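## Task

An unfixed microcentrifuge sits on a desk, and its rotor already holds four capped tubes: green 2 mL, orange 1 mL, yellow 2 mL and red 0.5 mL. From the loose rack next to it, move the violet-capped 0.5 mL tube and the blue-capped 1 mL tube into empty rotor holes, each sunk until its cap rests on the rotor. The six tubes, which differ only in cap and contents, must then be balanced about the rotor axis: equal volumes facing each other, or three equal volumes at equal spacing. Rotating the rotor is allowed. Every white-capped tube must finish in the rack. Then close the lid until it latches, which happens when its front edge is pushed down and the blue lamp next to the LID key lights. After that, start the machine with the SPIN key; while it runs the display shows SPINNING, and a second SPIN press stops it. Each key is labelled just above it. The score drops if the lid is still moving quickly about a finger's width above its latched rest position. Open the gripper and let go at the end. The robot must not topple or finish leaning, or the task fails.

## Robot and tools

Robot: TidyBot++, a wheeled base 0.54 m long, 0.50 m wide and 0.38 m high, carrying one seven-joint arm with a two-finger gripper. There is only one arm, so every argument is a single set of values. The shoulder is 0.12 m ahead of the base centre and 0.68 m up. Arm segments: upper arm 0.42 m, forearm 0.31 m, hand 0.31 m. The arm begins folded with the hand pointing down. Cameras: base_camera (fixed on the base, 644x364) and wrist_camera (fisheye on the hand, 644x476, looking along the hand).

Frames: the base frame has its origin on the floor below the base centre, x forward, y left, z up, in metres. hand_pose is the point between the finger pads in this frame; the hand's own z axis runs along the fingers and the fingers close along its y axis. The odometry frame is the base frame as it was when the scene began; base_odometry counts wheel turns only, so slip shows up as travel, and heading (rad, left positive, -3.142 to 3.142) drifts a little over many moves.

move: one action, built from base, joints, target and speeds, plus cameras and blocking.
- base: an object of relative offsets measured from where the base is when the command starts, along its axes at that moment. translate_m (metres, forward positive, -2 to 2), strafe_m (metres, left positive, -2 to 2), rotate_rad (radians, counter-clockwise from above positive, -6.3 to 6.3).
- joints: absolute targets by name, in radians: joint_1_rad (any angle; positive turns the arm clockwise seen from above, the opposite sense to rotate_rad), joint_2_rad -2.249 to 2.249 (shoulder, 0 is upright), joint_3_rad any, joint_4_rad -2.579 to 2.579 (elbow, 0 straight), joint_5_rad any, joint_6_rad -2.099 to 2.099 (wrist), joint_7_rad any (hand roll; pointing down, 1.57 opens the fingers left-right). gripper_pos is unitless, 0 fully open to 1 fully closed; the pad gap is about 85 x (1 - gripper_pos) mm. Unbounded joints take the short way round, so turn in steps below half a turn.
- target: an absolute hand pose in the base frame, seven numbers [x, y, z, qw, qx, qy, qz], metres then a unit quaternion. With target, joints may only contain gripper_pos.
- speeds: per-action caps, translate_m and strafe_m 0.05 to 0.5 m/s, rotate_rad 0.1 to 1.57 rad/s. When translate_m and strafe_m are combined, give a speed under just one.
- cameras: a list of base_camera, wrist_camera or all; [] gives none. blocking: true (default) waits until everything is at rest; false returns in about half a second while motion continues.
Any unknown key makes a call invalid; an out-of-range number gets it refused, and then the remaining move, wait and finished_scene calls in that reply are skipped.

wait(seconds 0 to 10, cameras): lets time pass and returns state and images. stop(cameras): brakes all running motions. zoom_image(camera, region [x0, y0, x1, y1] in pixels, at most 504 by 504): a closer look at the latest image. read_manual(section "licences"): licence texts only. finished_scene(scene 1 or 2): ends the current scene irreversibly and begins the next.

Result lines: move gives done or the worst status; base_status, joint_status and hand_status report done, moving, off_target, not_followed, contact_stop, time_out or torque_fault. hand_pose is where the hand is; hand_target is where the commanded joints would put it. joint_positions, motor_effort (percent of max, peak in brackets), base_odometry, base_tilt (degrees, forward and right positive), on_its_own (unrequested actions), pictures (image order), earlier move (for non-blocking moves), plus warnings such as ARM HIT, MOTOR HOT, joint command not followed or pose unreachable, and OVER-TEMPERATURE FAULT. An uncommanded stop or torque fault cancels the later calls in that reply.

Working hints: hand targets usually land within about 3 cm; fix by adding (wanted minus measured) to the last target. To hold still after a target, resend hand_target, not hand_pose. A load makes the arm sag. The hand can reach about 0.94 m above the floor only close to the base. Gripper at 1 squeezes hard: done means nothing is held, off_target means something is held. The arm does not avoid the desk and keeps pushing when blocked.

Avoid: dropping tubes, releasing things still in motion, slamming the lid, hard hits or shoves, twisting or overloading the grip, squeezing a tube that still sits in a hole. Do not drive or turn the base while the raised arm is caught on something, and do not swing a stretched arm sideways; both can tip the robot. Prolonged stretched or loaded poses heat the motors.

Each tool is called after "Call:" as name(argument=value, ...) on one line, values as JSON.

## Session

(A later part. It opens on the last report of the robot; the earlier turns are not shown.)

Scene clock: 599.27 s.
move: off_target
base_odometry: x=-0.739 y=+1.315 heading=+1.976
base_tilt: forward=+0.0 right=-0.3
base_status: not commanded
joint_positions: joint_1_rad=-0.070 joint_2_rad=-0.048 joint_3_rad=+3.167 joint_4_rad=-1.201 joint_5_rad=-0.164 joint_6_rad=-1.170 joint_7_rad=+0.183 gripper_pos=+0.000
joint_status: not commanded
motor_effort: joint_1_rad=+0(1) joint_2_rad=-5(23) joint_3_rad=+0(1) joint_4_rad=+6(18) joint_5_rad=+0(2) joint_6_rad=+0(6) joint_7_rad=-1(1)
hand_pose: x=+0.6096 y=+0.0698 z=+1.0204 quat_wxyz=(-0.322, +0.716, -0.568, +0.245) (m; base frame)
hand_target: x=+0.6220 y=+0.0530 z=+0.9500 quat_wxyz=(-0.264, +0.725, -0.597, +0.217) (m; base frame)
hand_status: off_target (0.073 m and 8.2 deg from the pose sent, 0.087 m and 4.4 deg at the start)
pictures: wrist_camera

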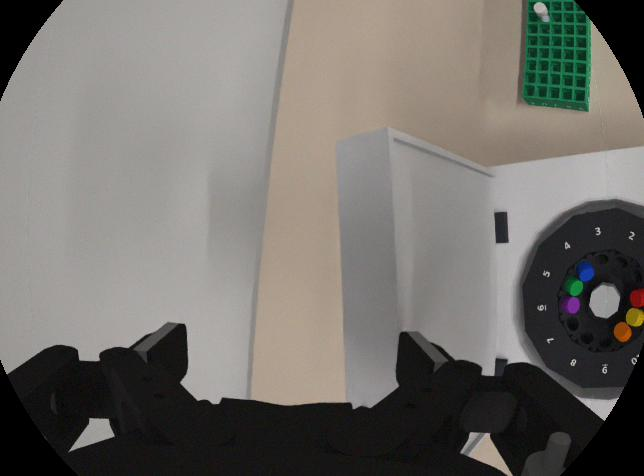

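Call:
move(target=[0.595, 0.053, 1.04, -0.264, 0.726, -0.598, 0.2175], cameras=[])

Call:
move(target=[0.598, 0.053, 0.97, -0.264, 0.726, -0.598, 0.2175], cameras=["wrist_camera"])

Scene clock: 610.60 s.
move: off_target
base_odometry: x=-0.739 y=+1.315 heading=+1.976
base_tilt: forward=+0.0 right=-0.3
base_status: not commanded
joint_positions: joint_1_rad=-0.073 joint_2_rad=+0.038 joint_3_rad=+3.174 joint_4_rad=-0.937 joint_5_rad=-0.158 joint_6_rad=-1.407 joint_7_rad=+0.178 gripper_pos=+0.000
joint_status: not commanded
motor_effort: joint_1_rad=+0(1) joint_2_rad=-21(23) joint_3_rad=+0(1) joint_4_rad=+17(19) joint_5_rad=-2(2) joint_6_rad=+6(7) joint_7_rad=-1(1)
hand_pose: x=+0.6051 y=+0.0697 z=+1.0561 quat_wxyz=(-0.300, +0.733, -0.566, +0.228) (m; base frame)
hand_target: x=+0.5950 y=+0.0530 z=+1.0400 quat_wxyz=(-0.264, +0.725, -0.597, +0.217) (m; base frame)
hand_status: off_target (0.025 m and 5.7 deg from the pose sent, 0.030 m and 8.2 deg at the start)
pictures: none
No camera images: "cameras" was empty.

Scene clock: 612.03 s.
move: off_target
base_odometry: x=-0.739 y=+1.315 heading=+1.976
base_tilt: forward=+0.0 right=-0.3
base_status: not commanded
joint_positions: joint_1_rad=-0.033 joint_2_rad=-0.019 joint_3_rad=+3.126 joint_4_rad=-1.245 joint_5_rad=-0.158 joint_6_rad=-1.291 joint_7_rad=+0.178 gripper_pos=+0.000
joint_status: not commanded
motor_effort: joint_1_rad=+0(0) joint_2_rad=-20(21) joint_3_rad=+0(0) joint_4_rad=+19(20) joint_5_rad=-2(3) joint_6_rad=+6(7) joint_7_rad=+0(1)
hand_pose: x=+0.5843 y=+0.0712 z=+0.9598 quat_wxyz=(-0.261, +0.744, -0.589, +0.178) (m; base frame)
hand_target: x=+0.5980 y=+0.0530 z=+0.9700 quat_wxyz=(-0.264, +0.725, -0.597, +0.217) (m; base frame)
hand_status: off_target (0.025 m and 5.1 deg from the pose sent, 0.088 m and 5.7 deg at the start)
pictures: wrist_camera

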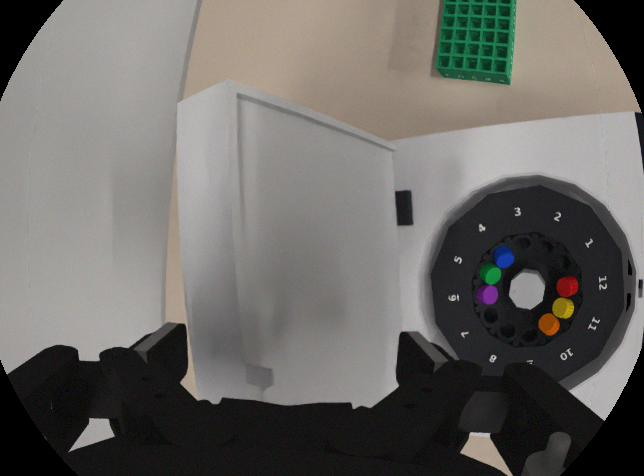

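Call:
move(target=[0.608, 0.05, 1.03, -0.264, 0.726, -0.598, 0.2175], cameras=[])

Call:
move(target=[0.612, 0.05, 0.965, -0.264, 0.726, -0.598, 0.2175], cameras=[])

Call:
move(joints={"gripper_pos":0.4}, cameras=["wrist_camera"])

Call:
move(target=[0.585, 0.048, 0.965, -0.264, 0.726, -0.598, 0.2175], cameras=["wrist_camera"])

Scene clock: 621.50 s.
move: off_target
base_odometry: x=-0.739 y=+1.315 heading=+1.976
base_tilt: forward=+0.1 right=-0.3
base_status: not commanded
joint_positions: joint_1_rad=-0.074 joint_2_rad=+0.041 joint_3_rad=+3.191 joint_4_rad=-0.961 joint_5_rad=-0.158 joint_6_rad=-1.375 joint_7_rad=+0.178 gripper_pos=+0.000
joint_status: not commanded
motor_effort: joint_1_rad=+0(1) joint_2_rad=-21(21) joint_3_rad=+0(1) joint_4_rad=+17(20) joint_5_rad=-2(3) joint_6_rad=+6(7) joint_7_rad=-1(1)
hand_pose: x=+0.6140 y=+0.0621 z=+1.0500 quat_wxyz=(-0.300, +0.726, -0.573, +0.233) (m; base frame)
hand_target: x=+0.6080 y=+0.0500 z=+1.0300 quat_wxyz=(-0.264, +0.725, -0.597, +0.217) (m; base frame)
hand_status: off_target (0.024 m and 5.3 deg from the pose sent, 0.077 m and 5.1 deg at the start)
pictures: none
No camera images: "cameras" was empty.

Scene clock: 623.03 s.
move: off_target
base_odometry: x=-0.739 y=+1.315 heading=+1.976
base_tilt: forward=+0.0 right=-0.3
base_status: not commanded
joint_positions: joint_1_rad=-0.055 joint_2_rad=+0.007 joint_3_rad=+3.158 joint_4_rad=-1.236 joint_5_rad=-0.158 joint_6_rad=-1.274 joint_7_rad=+0.178 gripper_pos=+0.000
joint_status: not commanded
motor_effort: joint_1_rad=+0(1) joint_2_rad=-20(22) joint_3_rad=+0(0) joint_4_rad=+19(20) joint_5_rad=-2(3) joint_6_rad=+6(7) joint_7_rad=-1(1)
hand_pose: x=+0.5984 y=+0.0665 z=+0.9547 quat_wxyz=(-0.260, +0.740, -0.594, +0.179) (m; base frame)
hand_target: x=+0.6120 y=+0.0500 z=+0.9650 quat_wxyz=(-0.264, +0.725, -0.597, +0.217) (m; base frame)
hand_status: off_target (0.024 m and 4.7 deg from the pose sent, 0.086 m and 5.3 deg at the start)
pictures: none
No camera images: "cameras" was empty.

Scene clock: 623.80 s.
move: done
base_odometry: x=-0.739 y=+1.315 heading=+1.976
base_tilt: forward=+0.0 right=-0.3
base_status: not commanded
joint_positions: joint_1_rad=-0.055 joint_2_rad=+0.005 joint_3_rad=+3.157 joint_4_rad=-1.236 joint_5_rad=-0.158 joint_6_rad=-1.260 joint_7_rad=+0.178 gripper_pos=+0.400
joint_status: all done
motor_effort: joint_1_rad=+0(1) joint_2_rad=-21(21) joint_3_rad=+0(0) joint_4_rad=+18(19) joint_5_rad=-2(2) joint_6_rad=+4(6) joint_7_rad=-1(1)
hand_pose: x=+0.6013 y=+0.0670 z=+0.9586 quat_wxyz=(-0.266, +0.738, -0.592, +0.185) (m; base frame)
hand_target: x=+0.6120 y=+0.0500 z=+0.9650 quat_wxyz=(-0.264, +0.725, -0.597, +0.217) (m; base frame)
hand_status: not commanded
pictures: wrist_camera

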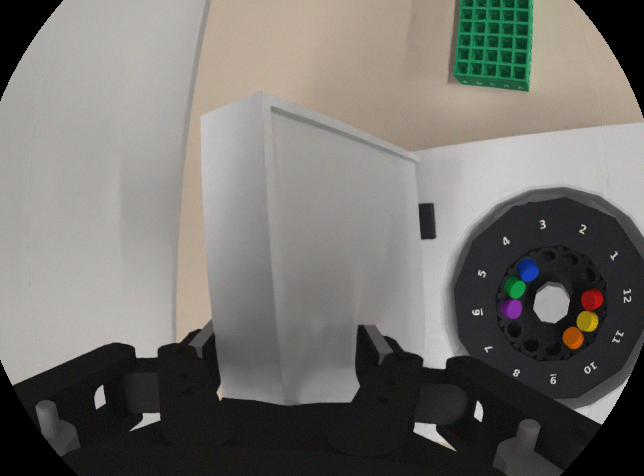

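Scene clock: 624.67 s.
move: off_target
base_odometry: x=-0.739 y=+1.315 heading=+1.976
base_tilt: forward=+0.0 right=-0.3
base_status: not commanded
joint_positions: joint_1_rad=+0.014 joint_2_rad=-0.062 joint_3_rad=+3.102 joint_4_rad=-1.290 joint_5_rad=-0.158 joint_6_rad=-1.256 joint_7_rad=+0.178 gripper_pos=+0.400
joint_status: not commanded
motor_effort: joint_1_rad=+0(1) joint_2_rad=-17(22) joint_3_rad=+0(0) joint_4_rad=+18(19) joint_5_rad=-1(2) joint_6_rad=+5(5) joint_7_rad=-1(1)
hand_pose: x=+0.5761 y=+0.0602 z=+0.9639 quat_wxyz=(-0.268, +0.733, -0.595, +0.193) (m; base frame)
hand_target: x=+0.5850 y=+0.0480 z=+0.9650 quat_wxyz=(-0.264, +0.725, -0.597, +0.217) (m; base frame)
hand_status: off_target (0.015 m and 2.9 deg from the pose sent, 0.026 m and 4.0 deg at the start)
pictures: wrist_camera

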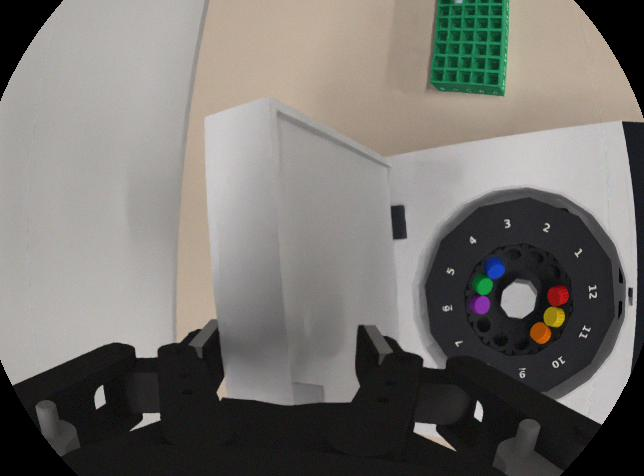

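Call:
move(target=[0.555, 0.048, 0.96, -0.264, 0.726, -0.598, 0.2175], cameras=[])

Call:
move(target=[0.525, 0.047, 0.95, -0.314, 0.705, -0.581, 0.259], cameras=["wrist_camera"])

Call:
move(target=[0.500, 0.046, 0.935, -0.362, 0.682, -0.562, 0.298], cameras=["wrist_camera"])

Scene clock: 633.47 s.
move: off_target
base_odometry: x=-0.739 y=+1.315 heading=+1.976
base_tilt: forward=+0.0 right=-0.3
base_status: not commanded
joint_positions: joint_1_rad=+0.097 joint_2_rad=-0.134 joint_3_rad=+3.041 joint_4_rad=-1.367 joint_5_rad=-0.158 joint_6_rad=-1.253 joint_7_rad=+0.178 gripper_pos=+0.400
joint_status: not commanded
motor_effort: joint_1_rad=+0(0) joint_2_rad=-15(19) joint_3_rad=+1(1) joint_4_rad=+18(19) joint_5_rad=-2(2) joint_6_rad=+5(6) joint_7_rad=-1(1)
hand_pose: x=+0.5469 y=+0.0525 z=+0.9584 quat_wxyz=(-0.261, +0.727, -0.603, +0.199) (m; base frame)
hand_target: x=+0.5550 y=+0.0480 z=+0.9600 quat_wxyz=(-0.264, +0.725, -0.597, +0.217) (m; base frame)
hand_status: off_target (0.009 m and 2.2 deg from the pose sent, 0.025 m and 2.9 deg at the start)
pictures: none
No camera images: "cameras" was empty.

Scene clock: 634.73 s.
move: off_target
base_odometry: x=-0.739 y=+1.315 heading=+1.976
base_tilt: forward=+0.0 right=-0.3
base_status: not commanded
joint_positions: joint_1_rad=+0.261 joint_2_rad=-0.299 joint_3_rad=+2.993 joint_4_rad=-1.617 joint_5_rad=-0.250 joint_6_rad=-1.084 joint_7_rad=+0.291 gripper_pos=+0.400
joint_status: not commanded
motor_effort: joint_1_rad=+0(1) joint_2_rad=-9(16) joint_3_rad=+1(1) joint_4_rad=+20(20) joint_5_rad=-2(3) joint_6_rad=+6(7) joint_7_rad=-1(1)
hand_pose: x=+0.5129 y=+0.0340 z=+0.9357 quat_wxyz=(-0.282, +0.706, -0.603, +0.242) (m; base frame)
hand_target: x=+0.5250 y=+0.0470 z=+0.9500 quat_wxyz=(-0.314, +0.705, -0.581, +0.259) (m; base frame)
hand_status: off_target (0.023 m and 4.8 deg from the pose sent, 0.024 m and 9.8 deg at the start)
pictures: wrist_camera

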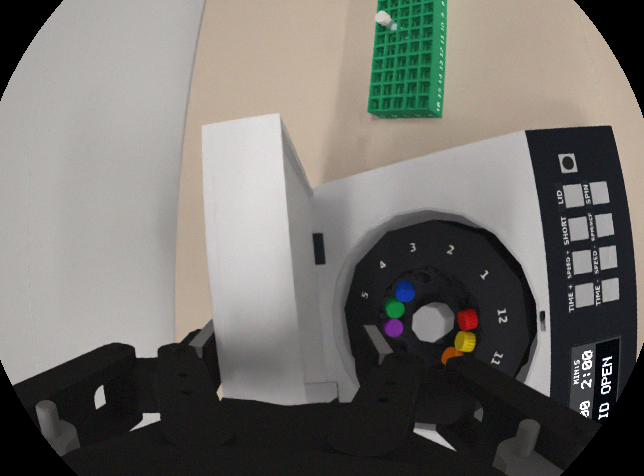

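Scene clock: 636.00 s.
move: off_target
base_odometry: x=-0.739 y=+1.315 heading=+1.976
base_tilt: forward=+0.1 right=-0.3
base_status: not commanded
joint_positions: joint_1_rad=+0.294 joint_2_rad=-0.443 joint_3_rad=+3.015 joint_4_rad=-1.848 joint_5_rad=-0.421 joint_6_rad=-0.910 joint_7_rad=+0.471 gripper_pos=+0.400
joint_status: not commanded
motor_effort: joint_1_rad=+0(0) joint_2_rad=-5(10) joint_3_rad=+2(2) joint_4_rad=+20(20) joint_5_rad=-3(4) joint_6_rad=+7(7) joint_7_rad=-1(1)
hand_pose: x=+0.4882 y=+0.0495 z=+0.9166 quat_wxyz=(-0.334, +0.699, -0.571, +0.273) (m; base frame)
hand_target: x=+0.5000 y=+0.0460 z=+0.9350 quat_wxyz=(-0.362, +0.682, -0.562, +0.298) (m; base frame)
hand_status: off_target (0.022 m and 4.8 deg from the pose sent, 0.018 m and 12.4 deg at the start)
pictures: wrist_camera

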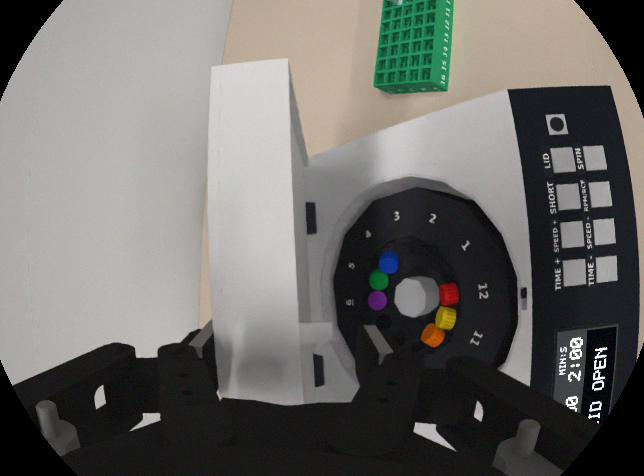

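Call:
move(target=[0.478, 0.044, 0.915, -0.409, 0.655, -0.539, 0.337], cameras=["wrist_camera"])

Call:
move(target=[0.464, 0.043, 0.898, -0.409, 0.655, -0.539, 0.337], cameras=["wrist_camera"])

Scene clock: 640.87 s.
move: off_target
base_odometry: x=-0.739 y=+1.315 heading=+1.976
base_tilt: forward=+0.0 right=-0.3
base_status: not commanded
joint_positions: joint_1_rad=+0.266 joint_2_rad=-0.563 joint_3_rad=+3.092 joint_4_rad=-2.081 joint_5_rad=-0.592 joint_6_rad=-0.714 joint_7_rad=+0.668 gripper_pos=+0.400
joint_status: not commanded
motor_effort: joint_1_rad=+0(1) joint_2_rad=-2(6) joint_3_rad=+2(3) joint_4_rad=+21(21) joint_5_rad=-4(4) joint_6_rad=+6(7) joint_7_rad=-1(1)
hand_pose: x=+0.4703 y=+0.0441 z=+0.8947 quat_wxyz=(-0.383, +0.671, -0.552, +0.312) (m; base frame)
hand_target: x=+0.4780 y=+0.0440 z=+0.9150 quat_wxyz=(-0.409, +0.655, -0.539, +0.337) (m; base frame)
hand_status: off_target (0.022 m and 4.8 deg from the pose sent, 0.012 m and 12.9 deg at the start)
pictures: wrist_camera

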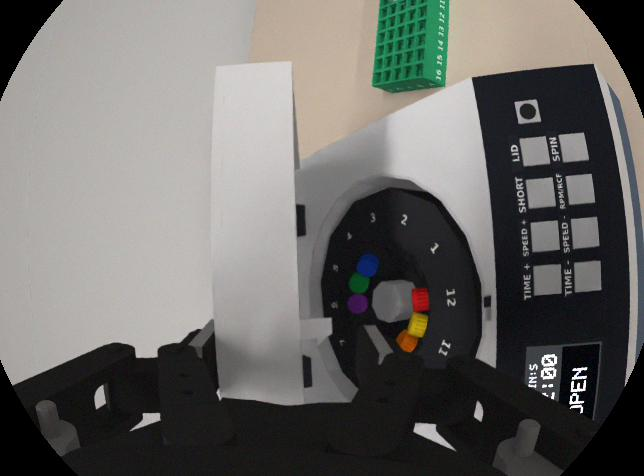

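Scene clock: 641.67 s.
move: off_target
base_odometry: x=-0.739 y=+1.315 heading=+1.976
base_tilt: forward=+0.0 right=-0.3
base_status: not commanded
joint_positions: joint_1_rad=+0.261 joint_2_rad=-0.605 joint_3_rad=+3.110 joint_4_rad=-2.147 joint_5_rad=-0.618 joint_6_rad=-0.694 joint_7_rad=+0.709 gripper_pos=+0.400
joint_status: not commanded
motor_effort: joint_1_rad=+0(0) joint_2_rad=+0(2) joint_3_rad=+2(2) joint_4_rad=+21(21) joint_5_rad=-4(4) joint_6_rad=+6(6) joint_7_rad=-1(1)
hand_pose: x=+0.4569 y=+0.0427 z=+0.8795 quat_wxyz=(-0.385, +0.670, -0.552, +0.314) (m; base frame)
hand_target: x=+0.4640 y=+0.0430 z=+0.8980 quat_wxyz=(-0.409, +0.655, -0.539, +0.337) (m; base frame)
hand_status: off_target (0.020 m and 4.4 deg from the pose sent, 0.007 m and 4.8 deg at the start)
pictures: wrist_camera

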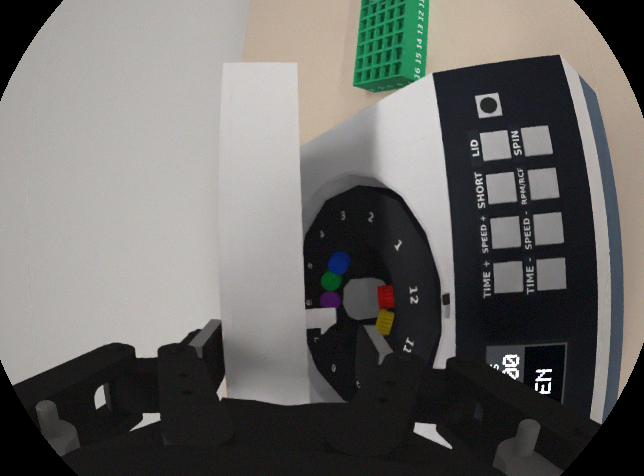

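Call:
move(target=[0.385, 0.04, 0.95, -0.409, 0.655, -0.539, 0.337], cameras=[])

Call:
move(joints={"gripper_pos":1}, cameras=["wrist_camera"])

Call:
move(target=[0.43, 0.045, 0.985, -0.0125, 0.986, 0.095, 0.129], cameras=["wrist_camera"])

Call:
move(target=[0.485, 0.045, 0.97, -0.0125, 0.986, 0.095, 0.129], cameras=["wrist_camera"])

Scene clock: 653.43 s.
move: off_target
base_odometry: x=-0.739 y=+1.315 heading=+1.976
base_tilt: forward=+0.0 right=-0.3
base_status: not commanded
joint_positions: joint_1_rad=+0.306 joint_2_rad=-0.788 joint_3_rad=+3.190 joint_4_rad=-2.015 joint_5_rad=-0.618 joint_6_rad=-0.910 joint_7_rad=+0.702 gripper_pos=+0.400
joint_status: not commanded
motor_effort: joint_1_rad=+0(0) joint_2_rad=+6(8) joint_3_rad=+2(2) joint_4_rad=+20(22) joint_5_rad=-5(5) joint_6_rad=+6(7) joint_7_rad=-1(1)
hand_pose: x=+0.3951 y=+0.0447 z=+0.9658 quat_wxyz=(-0.423, +0.651, -0.517, +0.360) (m; base frame)
hand_target: x=+0.3850 y=+0.0400 z=+0.9500 quat_wxyz=(-0.409, +0.655, -0.539, +0.337) (m; base frame)
hand_status: off_target (0.019 m and 4.0 deg from the pose sent, 0.101 m and 4.4 deg at the start)
pictures: none
No camera images: "cameras" was empty.

Scene clock: 654.30 s.
move: done
base_odometry: x=-0.739 y=+1.315 heading=+1.976
base_tilt: forward=+0.0 right=-0.3
base_status: not commanded
joint_positions: joint_1_rad=+0.306 joint_2_rad=-0.788 joint_3_rad=+3.190 joint_4_rad=-2.015 joint_5_rad=-0.618 joint_6_rad=-0.911 joint_7_rad=+0.702 gripper_pos=+0.999
joint_status: all done
motor_effort: joint_1_rad=+0(0) joint_2_rad=+6(6) joint_3_rad=+1(2) joint_4_rad=+20(20) joint_5_rad=-5(5) joint_6_rad=+6(7) joint_7_rad=+0(1)
hand_pose: x=+0.3949 y=+0.0449 z=+0.9656 quat_wxyz=(-0.423, +0.651, -0.517, +0.359) (m; base frame)
hand_target: x=+0.3850 y=+0.0400 z=+0.9500 quat_wxyz=(-0.409, +0.655, -0.539, +0.337) (m; base frame)
hand_status: not commanded
pictures: wrist_camera

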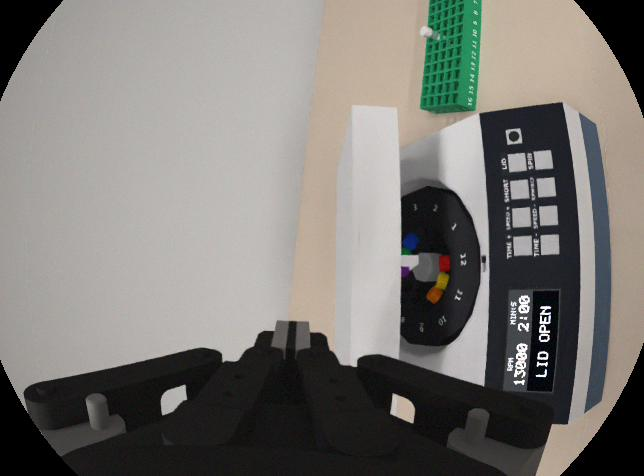

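Scene clock: 656.93 s.
move: off_target
base_odometry: x=-0.739 y=+1.315 heading=+1.976
base_tilt: forward=+0.0 right=-0.3
base_status: not commanded
joint_positions: joint_1_rad=-0.068 joint_2_rad=-0.062 joint_3_rad=+3.121 joint_4_rad=-1.007 joint_5_rad=-0.085 joint_6_rad=-1.867 joint_7_rad=+1.578 gripper_pos=+0.999
joint_status: not commanded
motor_effort: joint_1_rad=+0(1) joint_2_rad=-15(15) joint_3_rad=+0(2) joint_4_rad=+15(21) joint_5_rad=-2(5) joint_6_rad=+3(7) joint_7_rad=+0(1)
hand_pose: x=+0.4437 y=+0.0560 z=+0.9923 quat_wxyz=(-0.044, +0.984, +0.066, +0.162) (m; base frame)
hand_target: x=+0.4300 y=+0.0450 z=+0.9850 quat_wxyz=(-0.013, +0.987, +0.095, +0.129) (m; base frame)
hand_status: off_target (0.019 m and 6.2 deg from the pose sent, 0.040 m and 99.6 deg at the start)
pictures: wrist_camera

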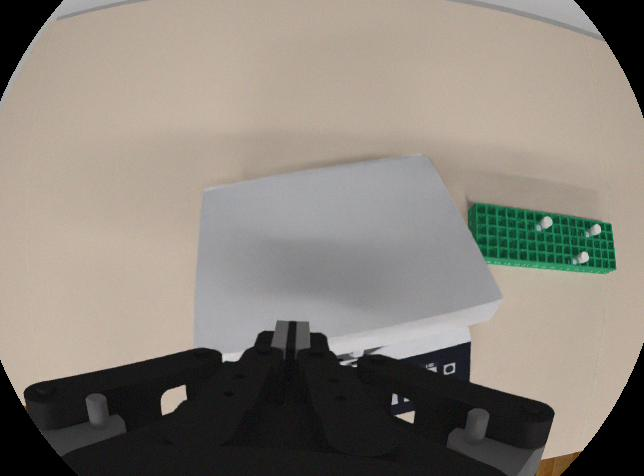

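Scene clock: 658.13 s.
move: off_target
base_odometry: x=-0.739 y=+1.315 heading=+1.976
base_tilt: forward=+0.0 right=-0.3
base_status: not commanded
joint_positions: joint_1_rad=-0.068 joint_2_rad=+0.054 joint_3_rad=+3.121 joint_4_rad=-0.956 joint_5_rad=-0.084 joint_6_rad=-1.868 joint_7_rad=+1.596 gripper_pos=+0.999
joint_status: not commanded
motor_effort: joint_1_rad=+0(0) joint_2_rad=-19(22) joint_3_rad=+0(1) joint_4_rad=+15(17) joint_5_rad=-2(2) joint_6_rad=+3(4) joint_7_rad=-1(1)
hand_pose: x=+0.4846 y=+0.0586 z=+0.9697 quat_wxyz=(-0.043, +0.988, +0.074, +0.130) (m; base frame)
hand_target: x=+0.4850 y=+0.0450 z=+0.9700 quat_wxyz=(-0.013, +0.987, +0.095, +0.129) (m; base frame)
hand_status: off_target (0.014 m and 4.3 deg from the pose sent, 0.048 m and 6.2 deg at the start)
pictures: wrist_camera

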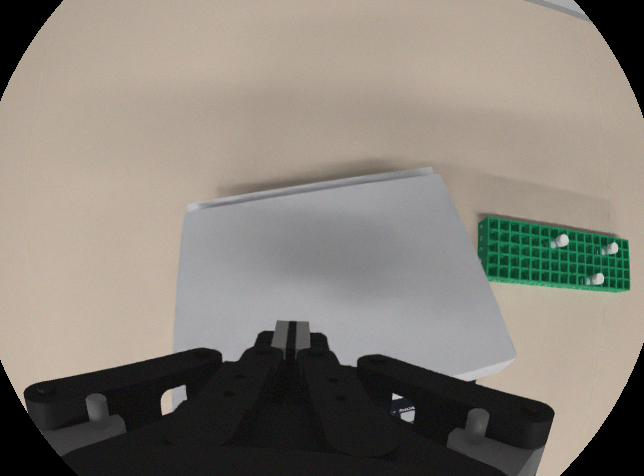

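Call:
move(target=[0.487, 0.03, 0.94, -0.0125, 0.986, 0.095, 0.129], cameras=[])

Call:
move(target=[0.484, 0.03, 0.922, -0.0125, 0.986, 0.095, 0.129], cameras=["wrist_camera"])

Call:
move(target=[0.476, 0.03, 0.908, -0.0125, 0.986, 0.095, 0.129], cameras=["wrist_camera"])

Scene clock: 663.00 s.
move: off_target
base_odometry: x=-0.739 y=+1.315 heading=+1.976
base_tilt: forward=+0.0 right=-0.3
base_status: not commanded
joint_positions: joint_1_rad=-0.060 joint_2_rad=+0.029 joint_3_rad=+3.131 joint_4_rad=-1.087 joint_5_rad=-0.084 joint_6_rad=-1.831 joint_7_rad=+1.648 gripper_pos=+0.999
joint_status: not commanded
motor_effort: joint_1_rad=+0(0) joint_2_rad=-19(20) joint_3_rad=+0(1) joint_4_rad=+16(17) joint_5_rad=-2(2) joint_6_rad=+2(3) joint_7_rad=-1(1)
hand_pose: x=+0.4704 y=+0.0515 z=+0.9361 quat_wxyz=(-0.039, +0.991, +0.088, +0.097) (m; base frame)
hand_target: x=+0.4870 y=+0.0300 z=+0.9400 quat_wxyz=(-0.013, +0.987, +0.095, +0.129) (m; base frame)
hand_status: off_target (0.027 m and 4.9 deg from the pose sent, 0.041 m and 4.3 deg at the start)
pictures: none
No camera images: "cameras" was empty.

Scene clock: 663.87 s.
move: off_target
base_odometry: x=-0.739 y=+1.315 heading=+1.976
base_tilt: forward=+0.1 right=-0.3
base_status: not commanded
joint_positions: joint_1_rad=-0.060 joint_2_rad=+0.001 joint_3_rad=+3.131 joint_4_rad=-1.175 joint_5_rad=-0.084 joint_6_rad=-1.773 joint_7_rad=+1.651 gripper_pos=+0.999
joint_status: not commanded
motor_effort: joint_1_rad=+0(1) joint_2_rad=-18(19) joint_3_rad=+0(1) joint_4_rad=+16(17) joint_5_rad=-2(2) joint_6_rad=+2(3) joint_7_rad=-1(1)
hand_pose: x=+0.4659 y=+0.0516 z=+0.9187 quat_wxyz=(-0.040, +0.991, +0.087, +0.096) (m; base frame)
hand_target: x=+0.4840 y=+0.0300 z=+0.9220 quat_wxyz=(-0.013, +0.987, +0.095, +0.129) (m; base frame)
hand_status: off_target (0.028 m and 5.0 deg from the pose sent, 0.029 m and 4.9 deg at the start)
pictures: wrist_camera

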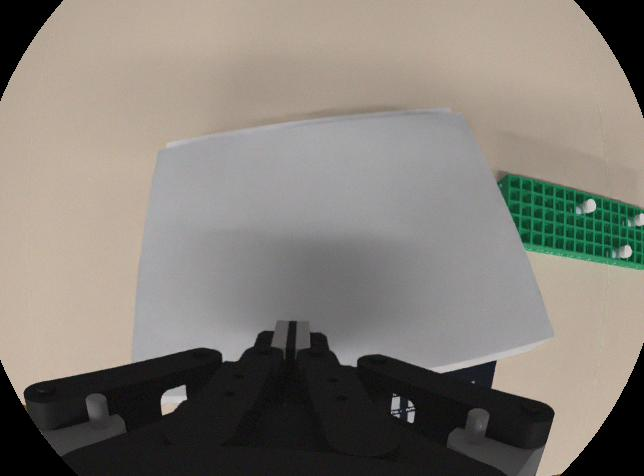

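Scene clock: 664.70 s.
move: off_target
base_odometry: x=-0.739 y=+1.315 heading=+1.976
base_tilt: forward=+0.1 right=-0.3
base_status: not commanded
joint_positions: joint_1_rad=-0.060 joint_2_rad=-0.031 joint_3_rad=+3.132 joint_4_rad=-1.254 joint_5_rad=-0.084 joint_6_rad=-1.726 joint_7_rad=+1.651 gripper_pos=+0.999
joint_status: not commanded
motor_effort: joint_1_rad=+0(0) joint_2_rad=-17(18) joint_3_rad=+0(1) joint_4_rad=+17(17) joint_5_rad=-2(2) joint_6_rad=+2(3) joint_7_rad=-1(1)
hand_pose: x=+0.4578 y=+0.0512 z=+0.9051 quat_wxyz=(-0.040, +0.991, +0.085, +0.097) (m; base frame)
hand_target: x=+0.4760 y=+0.0300 z=+0.9080 quat_wxyz=(-0.013, +0.987, +0.095, +0.129) (m; base frame)
hand_status: off_target (0.028 m and 5.0 deg from the pose sent, 0.026 m and 5.0 deg at the start)
pictures: wrist_camera

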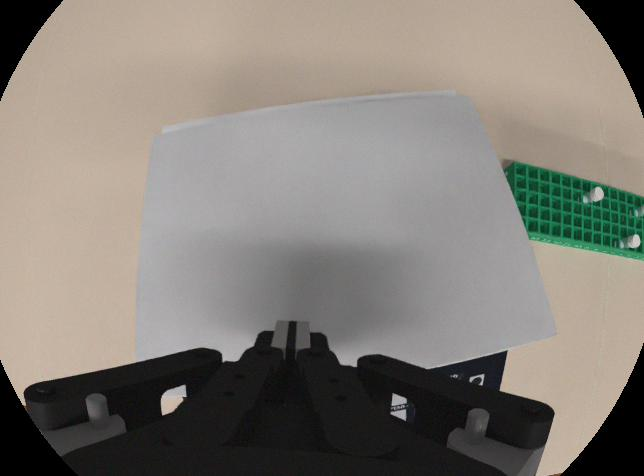

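Call:
move(target=[0.468, 0.03, 0.898, -0.0125, 0.986, 0.095, 0.129], cameras=[])

Call:
move(target=[0.461, 0.03, 0.890, -0.0125, 0.986, 0.095, 0.129], cameras=[])

Call:
move(target=[0.456, 0.03, 0.882, -0.0125, 0.986, 0.095, 0.129], cameras=[])

Call:
move(target=[0.452, 0.03, 0.874, -0.0125, 0.986, 0.095, 0.129], cameras=["wrist_camera"])

Scene clock: 671.87 s.
move: off_target
base_odometry: x=-0.739 y=+1.315 heading=+1.976
base_tilt: forward=+0.0 right=-0.3
base_status: not commanded
joint_positions: joint_1_rad=-0.060 joint_2_rad=-0.058 joint_3_rad=+3.132 joint_4_rad=-1.313 joint_5_rad=-0.084 joint_6_rad=-1.692 joint_7_rad=+1.652 gripper_pos=+0.999
joint_status: not commanded
motor_effort: joint_1_rad=+0(1) joint_2_rad=-17(18) joint_3_rad=+0(0) joint_4_rad=+17(17) joint_5_rad=-2(2) joint_6_rad=+2(3) joint_7_rad=-1(1)
hand_pose: x=+0.4502 y=+0.0507 z=+0.8951 quat_wxyz=(-0.040, +0.991, +0.084, +0.097) (m; base frame)
hand_target: x=+0.4680 y=+0.0300 z=+0.8980 quat_wxyz=(-0.013, +0.987, +0.095, +0.129) (m; base frame)
hand_status: off_target (0.027 m and 5.0 deg from the pose sent, 0.025 m and 5.0 deg at the start)
pictures: none
No camera images: "cameras" was empty.

Scene clock: 672.57 s.
move: off_target
base_odometry: x=-0.739 y=+1.315 heading=+1.976
base_tilt: forward=+0.0 right=-0.3
base_status: not commanded
joint_positions: joint_1_rad=-0.060 joint_2_rad=-0.080 joint_3_rad=+3.132 joint_4_rad=-1.360 joint_5_rad=-0.084 joint_6_rad=-1.667 joint_7_rad=+1.652 gripper_pos=+0.999
joint_status: not commanded
motor_effort: joint_1_rad=+0(0) joint_2_rad=-16(17) joint_3_rad=+0(0) joint_4_rad=+17(17) joint_5_rad=-2(2) joint_6_rad=+2(3) joint_7_rad=-1(1)
hand_pose: x=+0.4433 y=+0.0502 z=+0.8869 quat_wxyz=(-0.040, +0.991, +0.083, +0.097) (m; base frame)
hand_target: x=+0.4610 y=+0.0300 z=+0.8900 quat_wxyz=(-0.013, +0.987, +0.095, +0.129) (m; base frame)
hand_status: off_target (0.027 m and 5.1 deg from the pose sent, 0.024 m and 5.0 deg at the start)
pictures: none
No camera images: "cameras" was empty.

Scene clock: 673.27 s.
move: off_target
base_odometry: x=-0.739 y=+1.315 heading=+1.976
base_tilt: forward=+0.1 right=-0.3
base_status: not commanded
joint_positions: joint_1_rad=-0.060 joint_2_rad=-0.097 joint_3_rad=+3.133 joint_4_rad=-1.401 joint_5_rad=-0.084 joint_6_rad=-1.643 joint_7_rad=+1.652 gripper_pos=+0.999
joint_status: not commanded
motor_effort: joint_1_rad=+0(0) joint_2_rad=-14(16) joint_3_rad=+0(0) joint_4_rad=+16(18) joint_5_rad=-2(2) joint_6_rad=+2(3) joint_7_rad=-1(1)
hand_pose: x=+0.4386 y=+0.0499 z=+0.8791 quat_wxyz=(-0.041, +0.991, +0.082, +0.097) (m; base frame)
hand_target: x=+0.4560 y=+0.0300 z=+0.8820 quat_wxyz=(-0.013, +0.987, +0.095, +0.129) (m; base frame)
hand_status: off_target (0.027 m and 5.1 deg from the pose sent, 0.024 m and 5.1 deg at the start)
pictures: none
No camera images: "cameras" was empty.

Scene clock: 673.97 s.
move: off_target
base_odometry: x=-0.739 y=+1.315 heading=+1.976
base_tilt: forward=+0.0 right=-0.3
base_status: not commanded
joint_positions: joint_1_rad=-0.060 joint_2_rad=-0.118 joint_3_rad=+3.133 joint_4_rad=-1.429 joint_5_rad=-0.084 joint_6_rad=-1.612 joint_7_rad=+1.652 gripper_pos=+0.999
joint_status: not commanded
motor_effort: joint_1_rad=+0(0) joint_2_rad=-13(15) joint_3_rad=+0(0) joint_4_rad=+16(17) joint_5_rad=-2(2) joint_6_rad=+2(3) joint_7_rad=-1(1)
hand_pose: x=+0.4377 y=+0.0498 z=+0.8779 quat_wxyz=(-0.040, +0.990, +0.081, +0.110) (m; base frame)
hand_target: x=+0.4520 y=+0.0300 z=+0.8740 quat_wxyz=(-0.013, +0.987, +0.095, +0.129) (m; base frame)
hand_status: off_target (0.025 m and 4.3 deg from the pose sent, 0.024 m and 5.1 deg at the start)
pictures: wrist_camera

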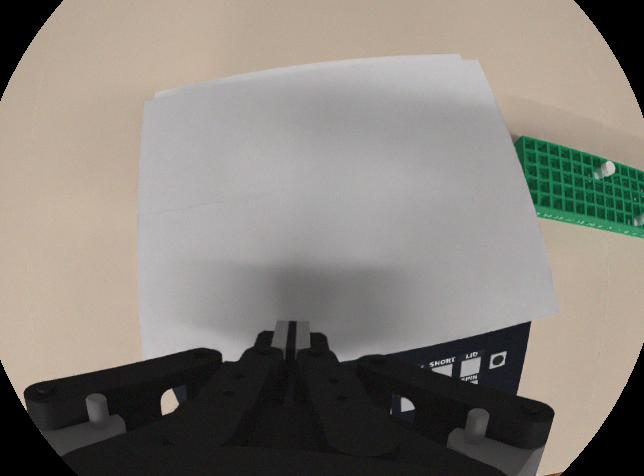

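Call:
move(target=[0.450, 0.03, 0.860, -0.0125, 0.986, 0.095, 0.129], cameras=[])

Call:
move(target=[0.448, 0.03, 0.845, -0.0125, 0.986, 0.095, 0.129], cameras=[])

Call:
move(target=[0.446, 0.03, 0.830, -0.0125, 0.986, 0.095, 0.129], cameras=[])

Call:
move(target=[0.444, 0.03, 0.815, -0.0125, 0.986, 0.095, 0.129], cameras=["wrist_camera"])

Call:
zoom_image(camera="wrist_camera", region=[400, 280, 560, 440])

Scene clock: 680.00 s.
move: off_target
base_odometry: x=-0.739 y=+1.315 heading=+1.976
base_tilt: forward=+0.0 right=-0.3
base_status: not commanded
joint_positions: joint_1_rad=-0.060 joint_2_rad=-0.146 joint_3_rad=+3.134 joint_4_rad=-1.469 joint_5_rad=-0.084 joint_6_rad=-1.569 joint_7_rad=+1.652 gripper_pos=+0.999
joint_status: not commanded
motor_effort: joint_1_rad=+0(1) joint_2_rad=-9(13) joint_3_rad=+0(0) joint_4_rad=+14(16) joint_5_rad=-1(2) joint_6_rad=+2(3) joint_7_rad=-1(1)
hand_pose: x=+0.4366 y=+0.0496 z=+0.8746 quat_wxyz=(-0.040, +0.988, +0.079, +0.125) (m; base frame)
hand_target: x=+0.4500 y=+0.0300 z=+0.8600 quat_wxyz=(-0.013, +0.987, +0.095, +0.129) (m; base frame)
hand_status: off_target (0.028 m and 3.7 deg from the pose sent, 0.029 m and 4.3 deg at the start)
pictures: none
No camera images: "cameras" was empty.

Scene clock: 680.77 s.
move: off_target
base_odometry: x=-0.739 y=+1.315 heading=+1.976
base_tilt: forward=+0.0 right=-0.3
base_status: not commanded
joint_positions: joint_1_rad=-0.060 joint_2_rad=-0.173 joint_3_rad=+3.134 joint_4_rad=-1.511 joint_5_rad=-0.084 joint_6_rad=-1.524 joint_7_rad=+1.652 gripper_pos=+0.999
joint_status: not commanded
motor_effort: joint_1_rad=+1(1) joint_2_rad=-5(10) joint_3_rad=+0(1) joint_4_rad=+11(14) joint_5_rad=+0(1) joint_6_rad=+3(3) joint_7_rad=-1(1)
hand_pose: x=+0.4355 y=+0.0494 z=+0.8709 quat_wxyz=(-0.040, +0.986, +0.078, +0.140) (m; base frame)
hand_target: x=+0.4480 y=+0.0300 z=+0.8450 quat_wxyz=(-0.013, +0.987, +0.095, +0.129) (m; base frame)
hand_status: off_target (0.035 m and 3.9 deg from the pose sent, 0.037 m and 3.7 deg at the start)
pictures: none
No camera images: "cameras" was empty.

Scene clock: 681.53 s.
move: off_target
base_odometry: x=-0.739 y=+1.315 heading=+1.976
base_tilt: forward=+0.0 right=-0.3
base_status: not commanded
joint_positions: joint_1_rad=-0.060 joint_2_rad=-0.201 joint_3_rad=+3.134 joint_4_rad=-1.551 joint_5_rad=-0.084 joint_6_rad=-1.479 joint_7_rad=+1.653 gripper_pos=+0.999
joint_status: not commanded
motor_effort: joint_1_rad=+1(1) joint_2_rad=-1(5) joint_3_rad=+1(1) joint_4_rad=+8(11) joint_5_rad=+1(1) joint_6_rad=+3(3) joint_7_rad=-1(1)
hand_pose: x=+0.4345 y=+0.0492 z=+0.8679 quat_wxyz=(-0.040, +0.984, +0.077, +0.156) (m; base frame)
hand_target: x=+0.4460 y=+0.0300 z=+0.8300 quat_wxyz=(-0.013, +0.987, +0.095, +0.129) (m; base frame)
hand_status: off_target (0.044 m and 4.9 deg from the pose sent, 0.046 m and 3.9 deg at the start)
pictures: none
No camera images: "cameras" was empty.

Scene clock: 682.27 s.
move: off_target
base_odometry: x=-0.739 y=+1.315 heading=+1.976
base_tilt: forward=+0.0 right=-0.3
base_status: not commanded
joint_positions: joint_1_rad=-0.060 joint_2_rad=-0.230 joint_3_rad=+3.134 joint_4_rad=-1.588 joint_5_rad=-0.084 joint_6_rad=-1.434 joint_7_rad=+1.654 gripper_pos=+0.999
joint_status: not commanded
motor_effort: joint_1_rad=+1(2) joint_2_rad=+4(5) joint_3_rad=+1(2) joint_4_rad=+5(8) joint_5_rad=+1(2) joint_6_rad=+4(4) joint_7_rad=-1(1)
hand_pose: x=+0.4340 y=+0.0489 z=+0.8665 quat_wxyz=(-0.040, +0.981, +0.076, +0.174) (m; base frame)
hand_target: x=+0.4440 y=+0.0300 z=+0.8150 quat_wxyz=(-0.013, +0.987, +0.095, +0.129) (m; base frame)
hand_status: off_target (0.056 m and 6.4 deg from the pose sent, 0.057 m and 4.9 deg at the start)
pictures: wrist_camera

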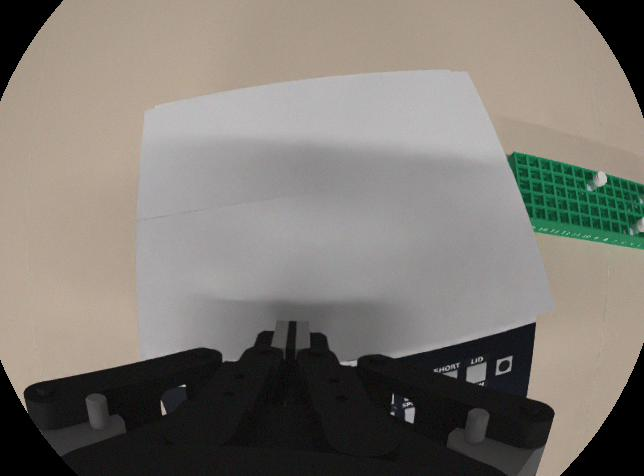

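Scaled by 3.150.

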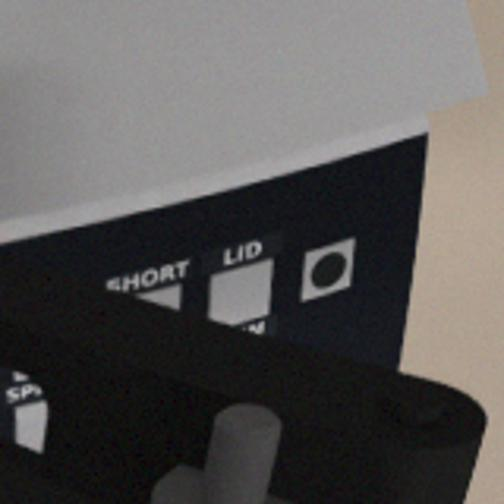

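Call:
move(target=[0.444, 0.03, 0.800, -0.0125, 0.986, 0.095, 0.129], cameras=[])

Call:
move(target=[0.442, 0.03, 0.782, -0.0125, 0.986, 0.095, 0.129], cameras=["wrist_camera"])

Call:
zoom_image(camera="wrist_camera", region=[400, 280, 560, 440])

Scene clock: 687.23 s.
move: off_target
base_odometry: x=-0.739 y=+1.315 heading=+1.976
base_tilt: forward=+0.0 right=-0.3
base_status: not commanded
joint_positions: joint_1_rad=-0.060 joint_2_rad=-0.245 joint_3_rad=+3.135 joint_4_rad=-1.619 joint_5_rad=-0.084 joint_6_rad=-1.376 joint_7_rad=+1.656 gripper_pos=+0.999
joint_status: not commanded
motor_effort: joint_1_rad=+1(2) joint_2_rad=+8(9) joint_3_rad=+0(1) joint_4_rad=+2(5) joint_5_rad=+0(1) joint_6_rad=+3(4) joint_7_rad=-1(1)
hand_pose: x=+0.4413 y=+0.0489 z=+0.8649 quat_wxyz=(-0.039, +0.977, +0.075, +0.195) (m; base frame)
hand_target: x=+0.4440 y=+0.0300 z=+0.8000 quat_wxyz=(-0.013, +0.987, +0.095, +0.129) (m; base frame)
hand_status: off_target (0.068 m and 8.5 deg from the pose sent, 0.070 m and 6.4 deg at the start)
pictures: none
No camera images: "cameras" was empty.

Scene clock: 688.27 s.
move: off_target
base_odometry: x=-0.739 y=+1.315 heading=+1.976
base_tilt: forward=+0.0 right=-0.3
base_status: not commanded
joint_positions: joint_1_rad=-0.061 joint_2_rad=-0.274 joint_3_rad=+3.136 joint_4_rad=-1.662 joint_5_rad=-0.084 joint_6_rad=-1.309 joint_7_rad=+1.658 gripper_pos=+0.999
joint_status: not commanded
motor_effort: joint_1_rad=+1(2) joint_2_rad=+12(15) joint_3_rad=+1(2) joint_4_rad=+0(2) joint_5_rad=+1(3) joint_6_rad=+1(3) joint_7_rad=-1(1)
hand_pose: x=+0.4456 y=+0.0487 z=+0.8642 quat_wxyz=(-0.039, +0.972, +0.073, +0.221) (m; base frame)
hand_target: x=+0.4420 y=+0.0300 z=+0.7820 quat_wxyz=(-0.013, +0.987, +0.095, +0.129) (m; base frame)
hand_status: off_target (0.084 m and 11.4 deg from the pose sent, 0.085 m and 8.5 deg at the start)
pictures: wrist_camera

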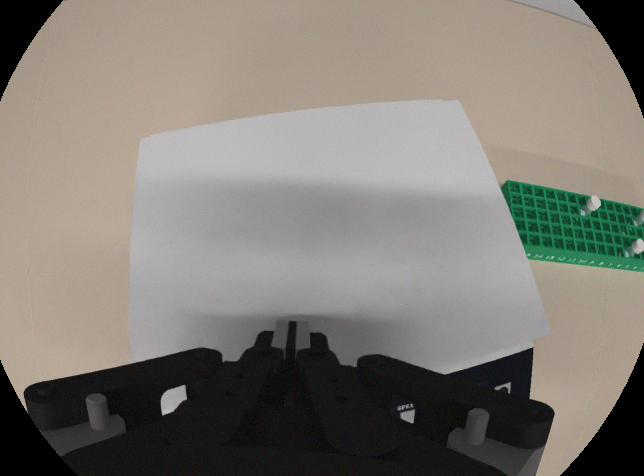

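Scaled by 3.150.

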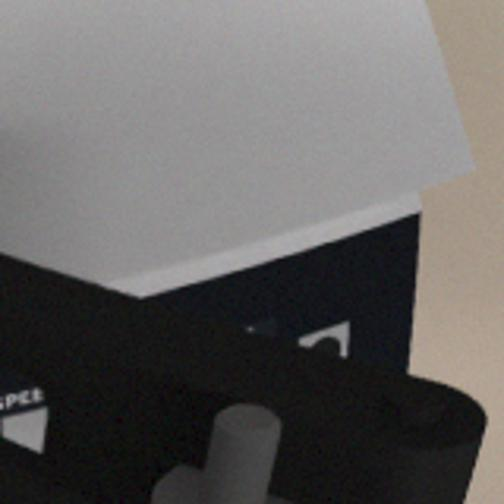

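Call:
move(target=[0.42, 0.03, 0.92, -0.0125, 0.986, 0.095, 0.129], cameras=["wrist_camera"])

Call:
zoom_image(camera="wrist_camera", region=[400, 280, 560, 440])

Scene clock: 692.57 s.
move: off_target
base_odometry: x=-0.739 y=+1.315 heading=+1.976
base_tilt: forward=+0.0 right=-0.3
base_status: not commanded
joint_positions: joint_1_rad=-0.061 joint_2_rad=-0.157 joint_3_rad=+3.136 joint_4_rad=-1.335 joint_5_rad=-0.084 joint_6_rad=-1.647 joint_7_rad=+1.658 gripper_pos=+0.999
joint_status: not commanded
motor_effort: joint_1_rad=+0(1) joint_2_rad=-13(16) joint_3_rad=+0(1) joint_4_rad=+17(19) joint_5_rad=-2(2) joint_6_rad=+3(4) joint_7_rad=-1(1)
hand_pose: x=+0.4375 y=+0.0487 z=+0.9229 quat_wxyz=(-0.039, +0.983, +0.085, +0.158) (m; base frame)
hand_target: x=+0.4200 y=+0.0300 z=+0.9200 quat_wxyz=(-0.013, +0.987, +0.095, +0.129) (m; base frame)
hand_status: off_target (0.026 m and 4.6 deg from the pose sent, 0.064 m and 11.4 deg at the start)
pictures: wrist_camera

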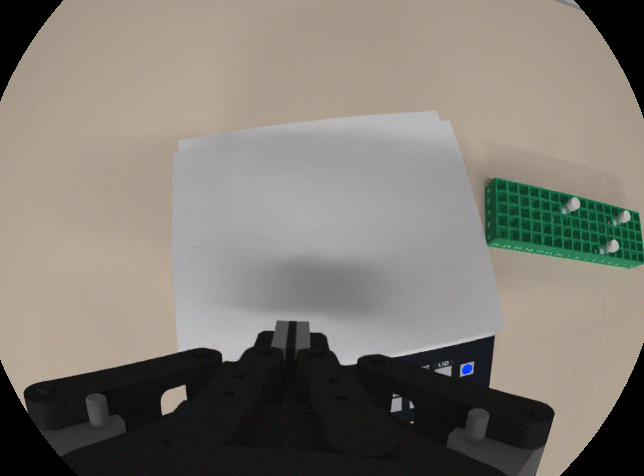

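Scaled by 3.150.

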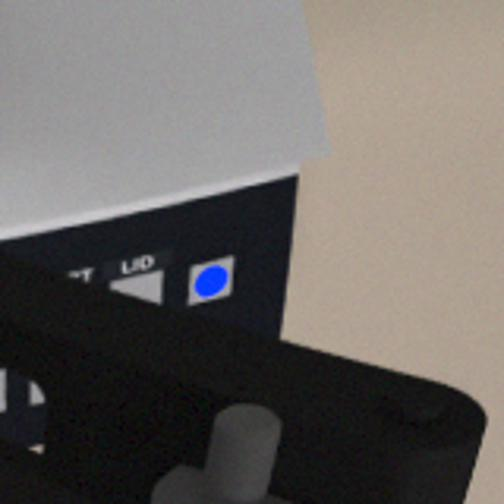

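Call:
move(target=[0.38, -0.05, 0.90, -0.2, 0.746, -0.614, 0.165], cameras=["wrist_camera"])

Scene clock: 697.67 s.
move: off_target
base_odometry: x=-0.739 y=+1.315 heading=+1.976
base_tilt: forward=+0.1 right=-0.3
base_status: not commanded
joint_positions: joint_1_rad=+0.326 joint_2_rad=-0.402 joint_3_rad=+3.260 joint_4_rad=-1.638 joint_5_rad=-0.198 joint_6_rad=-1.544 joint_7_rad=+0.690 gripper_pos=+0.999
joint_status: not commanded
motor_effort: joint_1_rad=+0(1) joint_2_rad=-4(14) joint_3_rad=+0(1) joint_4_rad=+17(18) joint_5_rad=-3(3) joint_6_rad=+4(4) joint_7_rad=-1(1)
hand_pose: x=+0.3610 y=-0.0537 z=+0.8895 quat_wxyz=(-0.157, +0.780, -0.588, +0.147) (m; base frame)
hand_target: x=+0.3800 y=-0.0500 z=+0.9000 quat_wxyz=(-0.200, +0.746, -0.614, +0.165) (m; base frame)
hand_status: off_target (0.022 m and 7.2 deg from the pose sent, 0.117 m and 88.8 deg at the start)
pictures: wrist_camera

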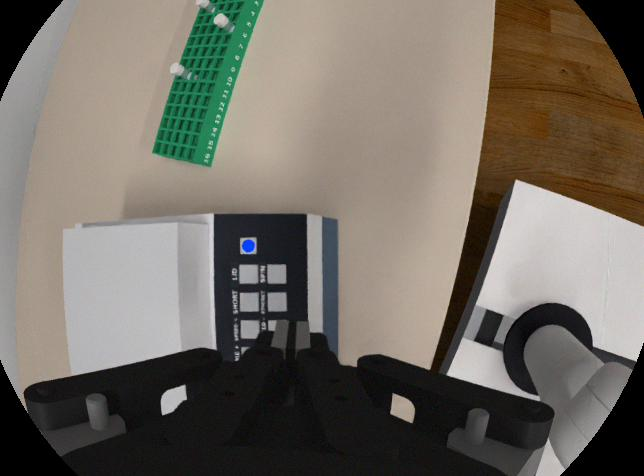

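Call:
move(target=[0.430, -0.064, 0.855, -0.2, 0.746, -0.614, 0.165], cameras=["wrist_camera"])

Call:
zoom_image(camera="wrist_camera", region=[190, 220, 390, 380])

Scene clock: 706.33 s.
move: off_target
base_odometry: x=-0.739 y=+1.315 heading=+1.976
base_tilt: forward=+0.0 right=-0.3
base_status: not commanded
joint_positions: joint_1_rad=+0.316 joint_2_rad=-0.318 joint_3_rad=+3.270 joint_4_rad=-1.743 joint_5_rad=-0.207 joint_6_rad=-1.351 joint_7_rad=+0.687 gripper_pos=+0.999
joint_status: not commanded
motor_effort: joint_1_rad=+0(0) joint_2_rad=-8(11) joint_3_rad=+0(0) joint_4_rad=+19(20) joint_5_rad=-3(3) joint_6_rad=+4(5) joint_7_rad=-1(1)
hand_pose: x=+0.4074 y=-0.0716 z=+0.8451 quat_wxyz=(-0.159, +0.766, -0.605, +0.148) (m; base frame)
hand_target: x=+0.4300 y=-0.0640 z=+0.8550 quat_wxyz=(-0.200, +0.746, -0.614, +0.165) (m; base frame)
hand_status: off_target (0.026 m and 5.6 deg from the pose sent, 0.078 m and 7.2 deg at the start)
pictures: wrist_camera

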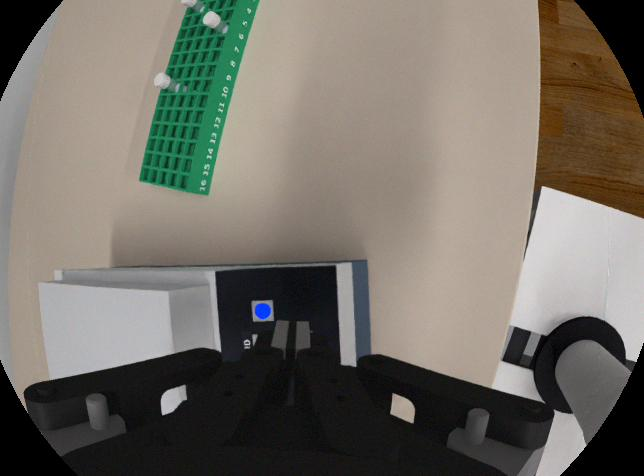

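Scaled by 2.520.

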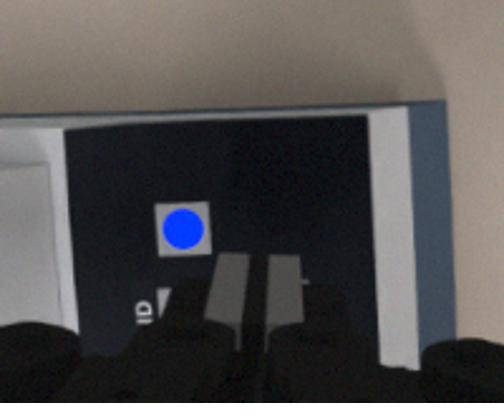

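Call:
move(target=[0.437, -0.055, 0.842, -0.2, 0.746, -0.614, 0.165], cameras=["wrist_camera"])

Call:
zoom_image(camera="wrist_camera", region=[190, 220, 390, 380])

Scene clock: 721.97 s.
move: off_target
base_odometry: x=-0.739 y=+1.315 heading=+1.976
base_tilt: forward=+0.0 right=-0.3
base_status: not commanded
joint_positions: joint_1_rad=+0.315 joint_2_rad=-0.318 joint_3_rad=+3.253 joint_4_rad=-1.783 joint_5_rad=-0.209 joint_6_rad=-1.296 joint_7_rad=+0.683 gripper_pos=+0.999
joint_status: not commanded
motor_effort: joint_1_rad=+0(1) joint_2_rad=-8(9) joint_3_rad=+0(1) joint_4_rad=+19(20) joint_5_rad=-3(4) joint_6_rad=+4(5) joint_7_rad=-1(1)
hand_pose: x=+0.4143 y=-0.0686 z=+0.8340 quat_wxyz=(-0.161, +0.766, -0.603, +0.154) (m; base frame)
hand_target: x=+0.4370 y=-0.0550 z=+0.8420 quat_wxyz=(-0.200, +0.746, -0.614, +0.165) (m; base frame)
hand_status: off_target (0.028 m and 5.3 deg from the pose sent, 0.034 m and 5.6 deg at the start)
pictures: wrist_camera

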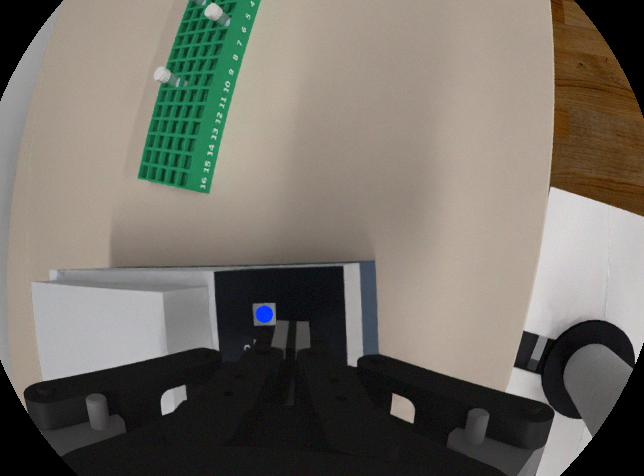

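Scaled by 2.520.

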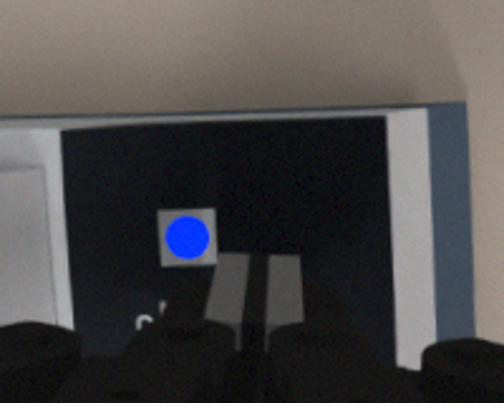

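Call:
move(target=[0.440, -0.045, 0.828, -0.2, 0.746, -0.614, 0.165], cameras=["wrist_camera"])

Call:
zoom_image(camera="wrist_camera", region=[190, 220, 390, 380])

Scene clock: 726.93 s.
move: off_target
base_odometry: x=-0.739 y=+1.315 heading=+1.976
base_tilt: forward=+0.0 right=-0.3
base_status: not commanded
joint_positions: joint_1_rad=+0.315 joint_2_rad=-0.318 joint_3_rad=+3.222 joint_4_rad=-1.831 joint_5_rad=-0.211 joint_6_rad=-1.246 joint_7_rad=+0.672 gripper_pos=+0.999
joint_status: not commanded
motor_effort: joint_1_rad=+0(1) joint_2_rad=-9(9) joint_3_rad=+0(1) joint_4_rad=+18(20) joint_5_rad=-3(3) joint_6_rad=+3(4) joint_7_rad=-1(1)
hand_pose: x=+0.4183 y=-0.0590 z=+0.8188 quat_wxyz=(-0.160, +0.769, -0.599, +0.153) (m; base frame)
hand_target: x=+0.4400 y=-0.0450 z=+0.8280 quat_wxyz=(-0.200, +0.746, -0.614, +0.165) (m; base frame)
hand_status: off_target (0.027 m and 5.7 deg from the pose sent, 0.035 m and 5.3 deg at the start)
pictures: wrist_camera

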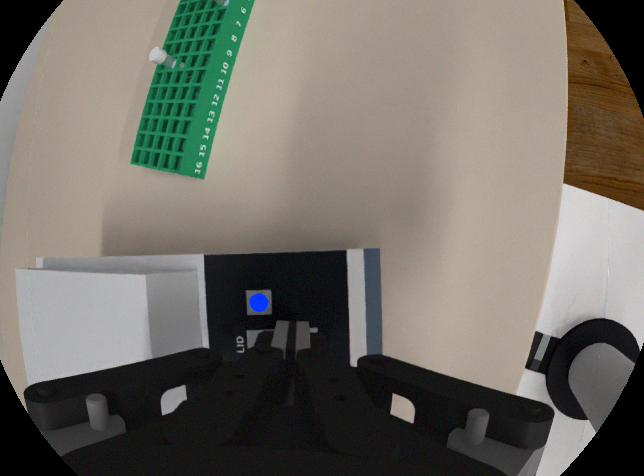

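Scaled by 2.520.

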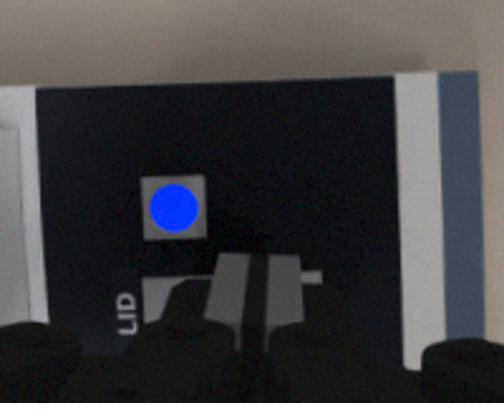

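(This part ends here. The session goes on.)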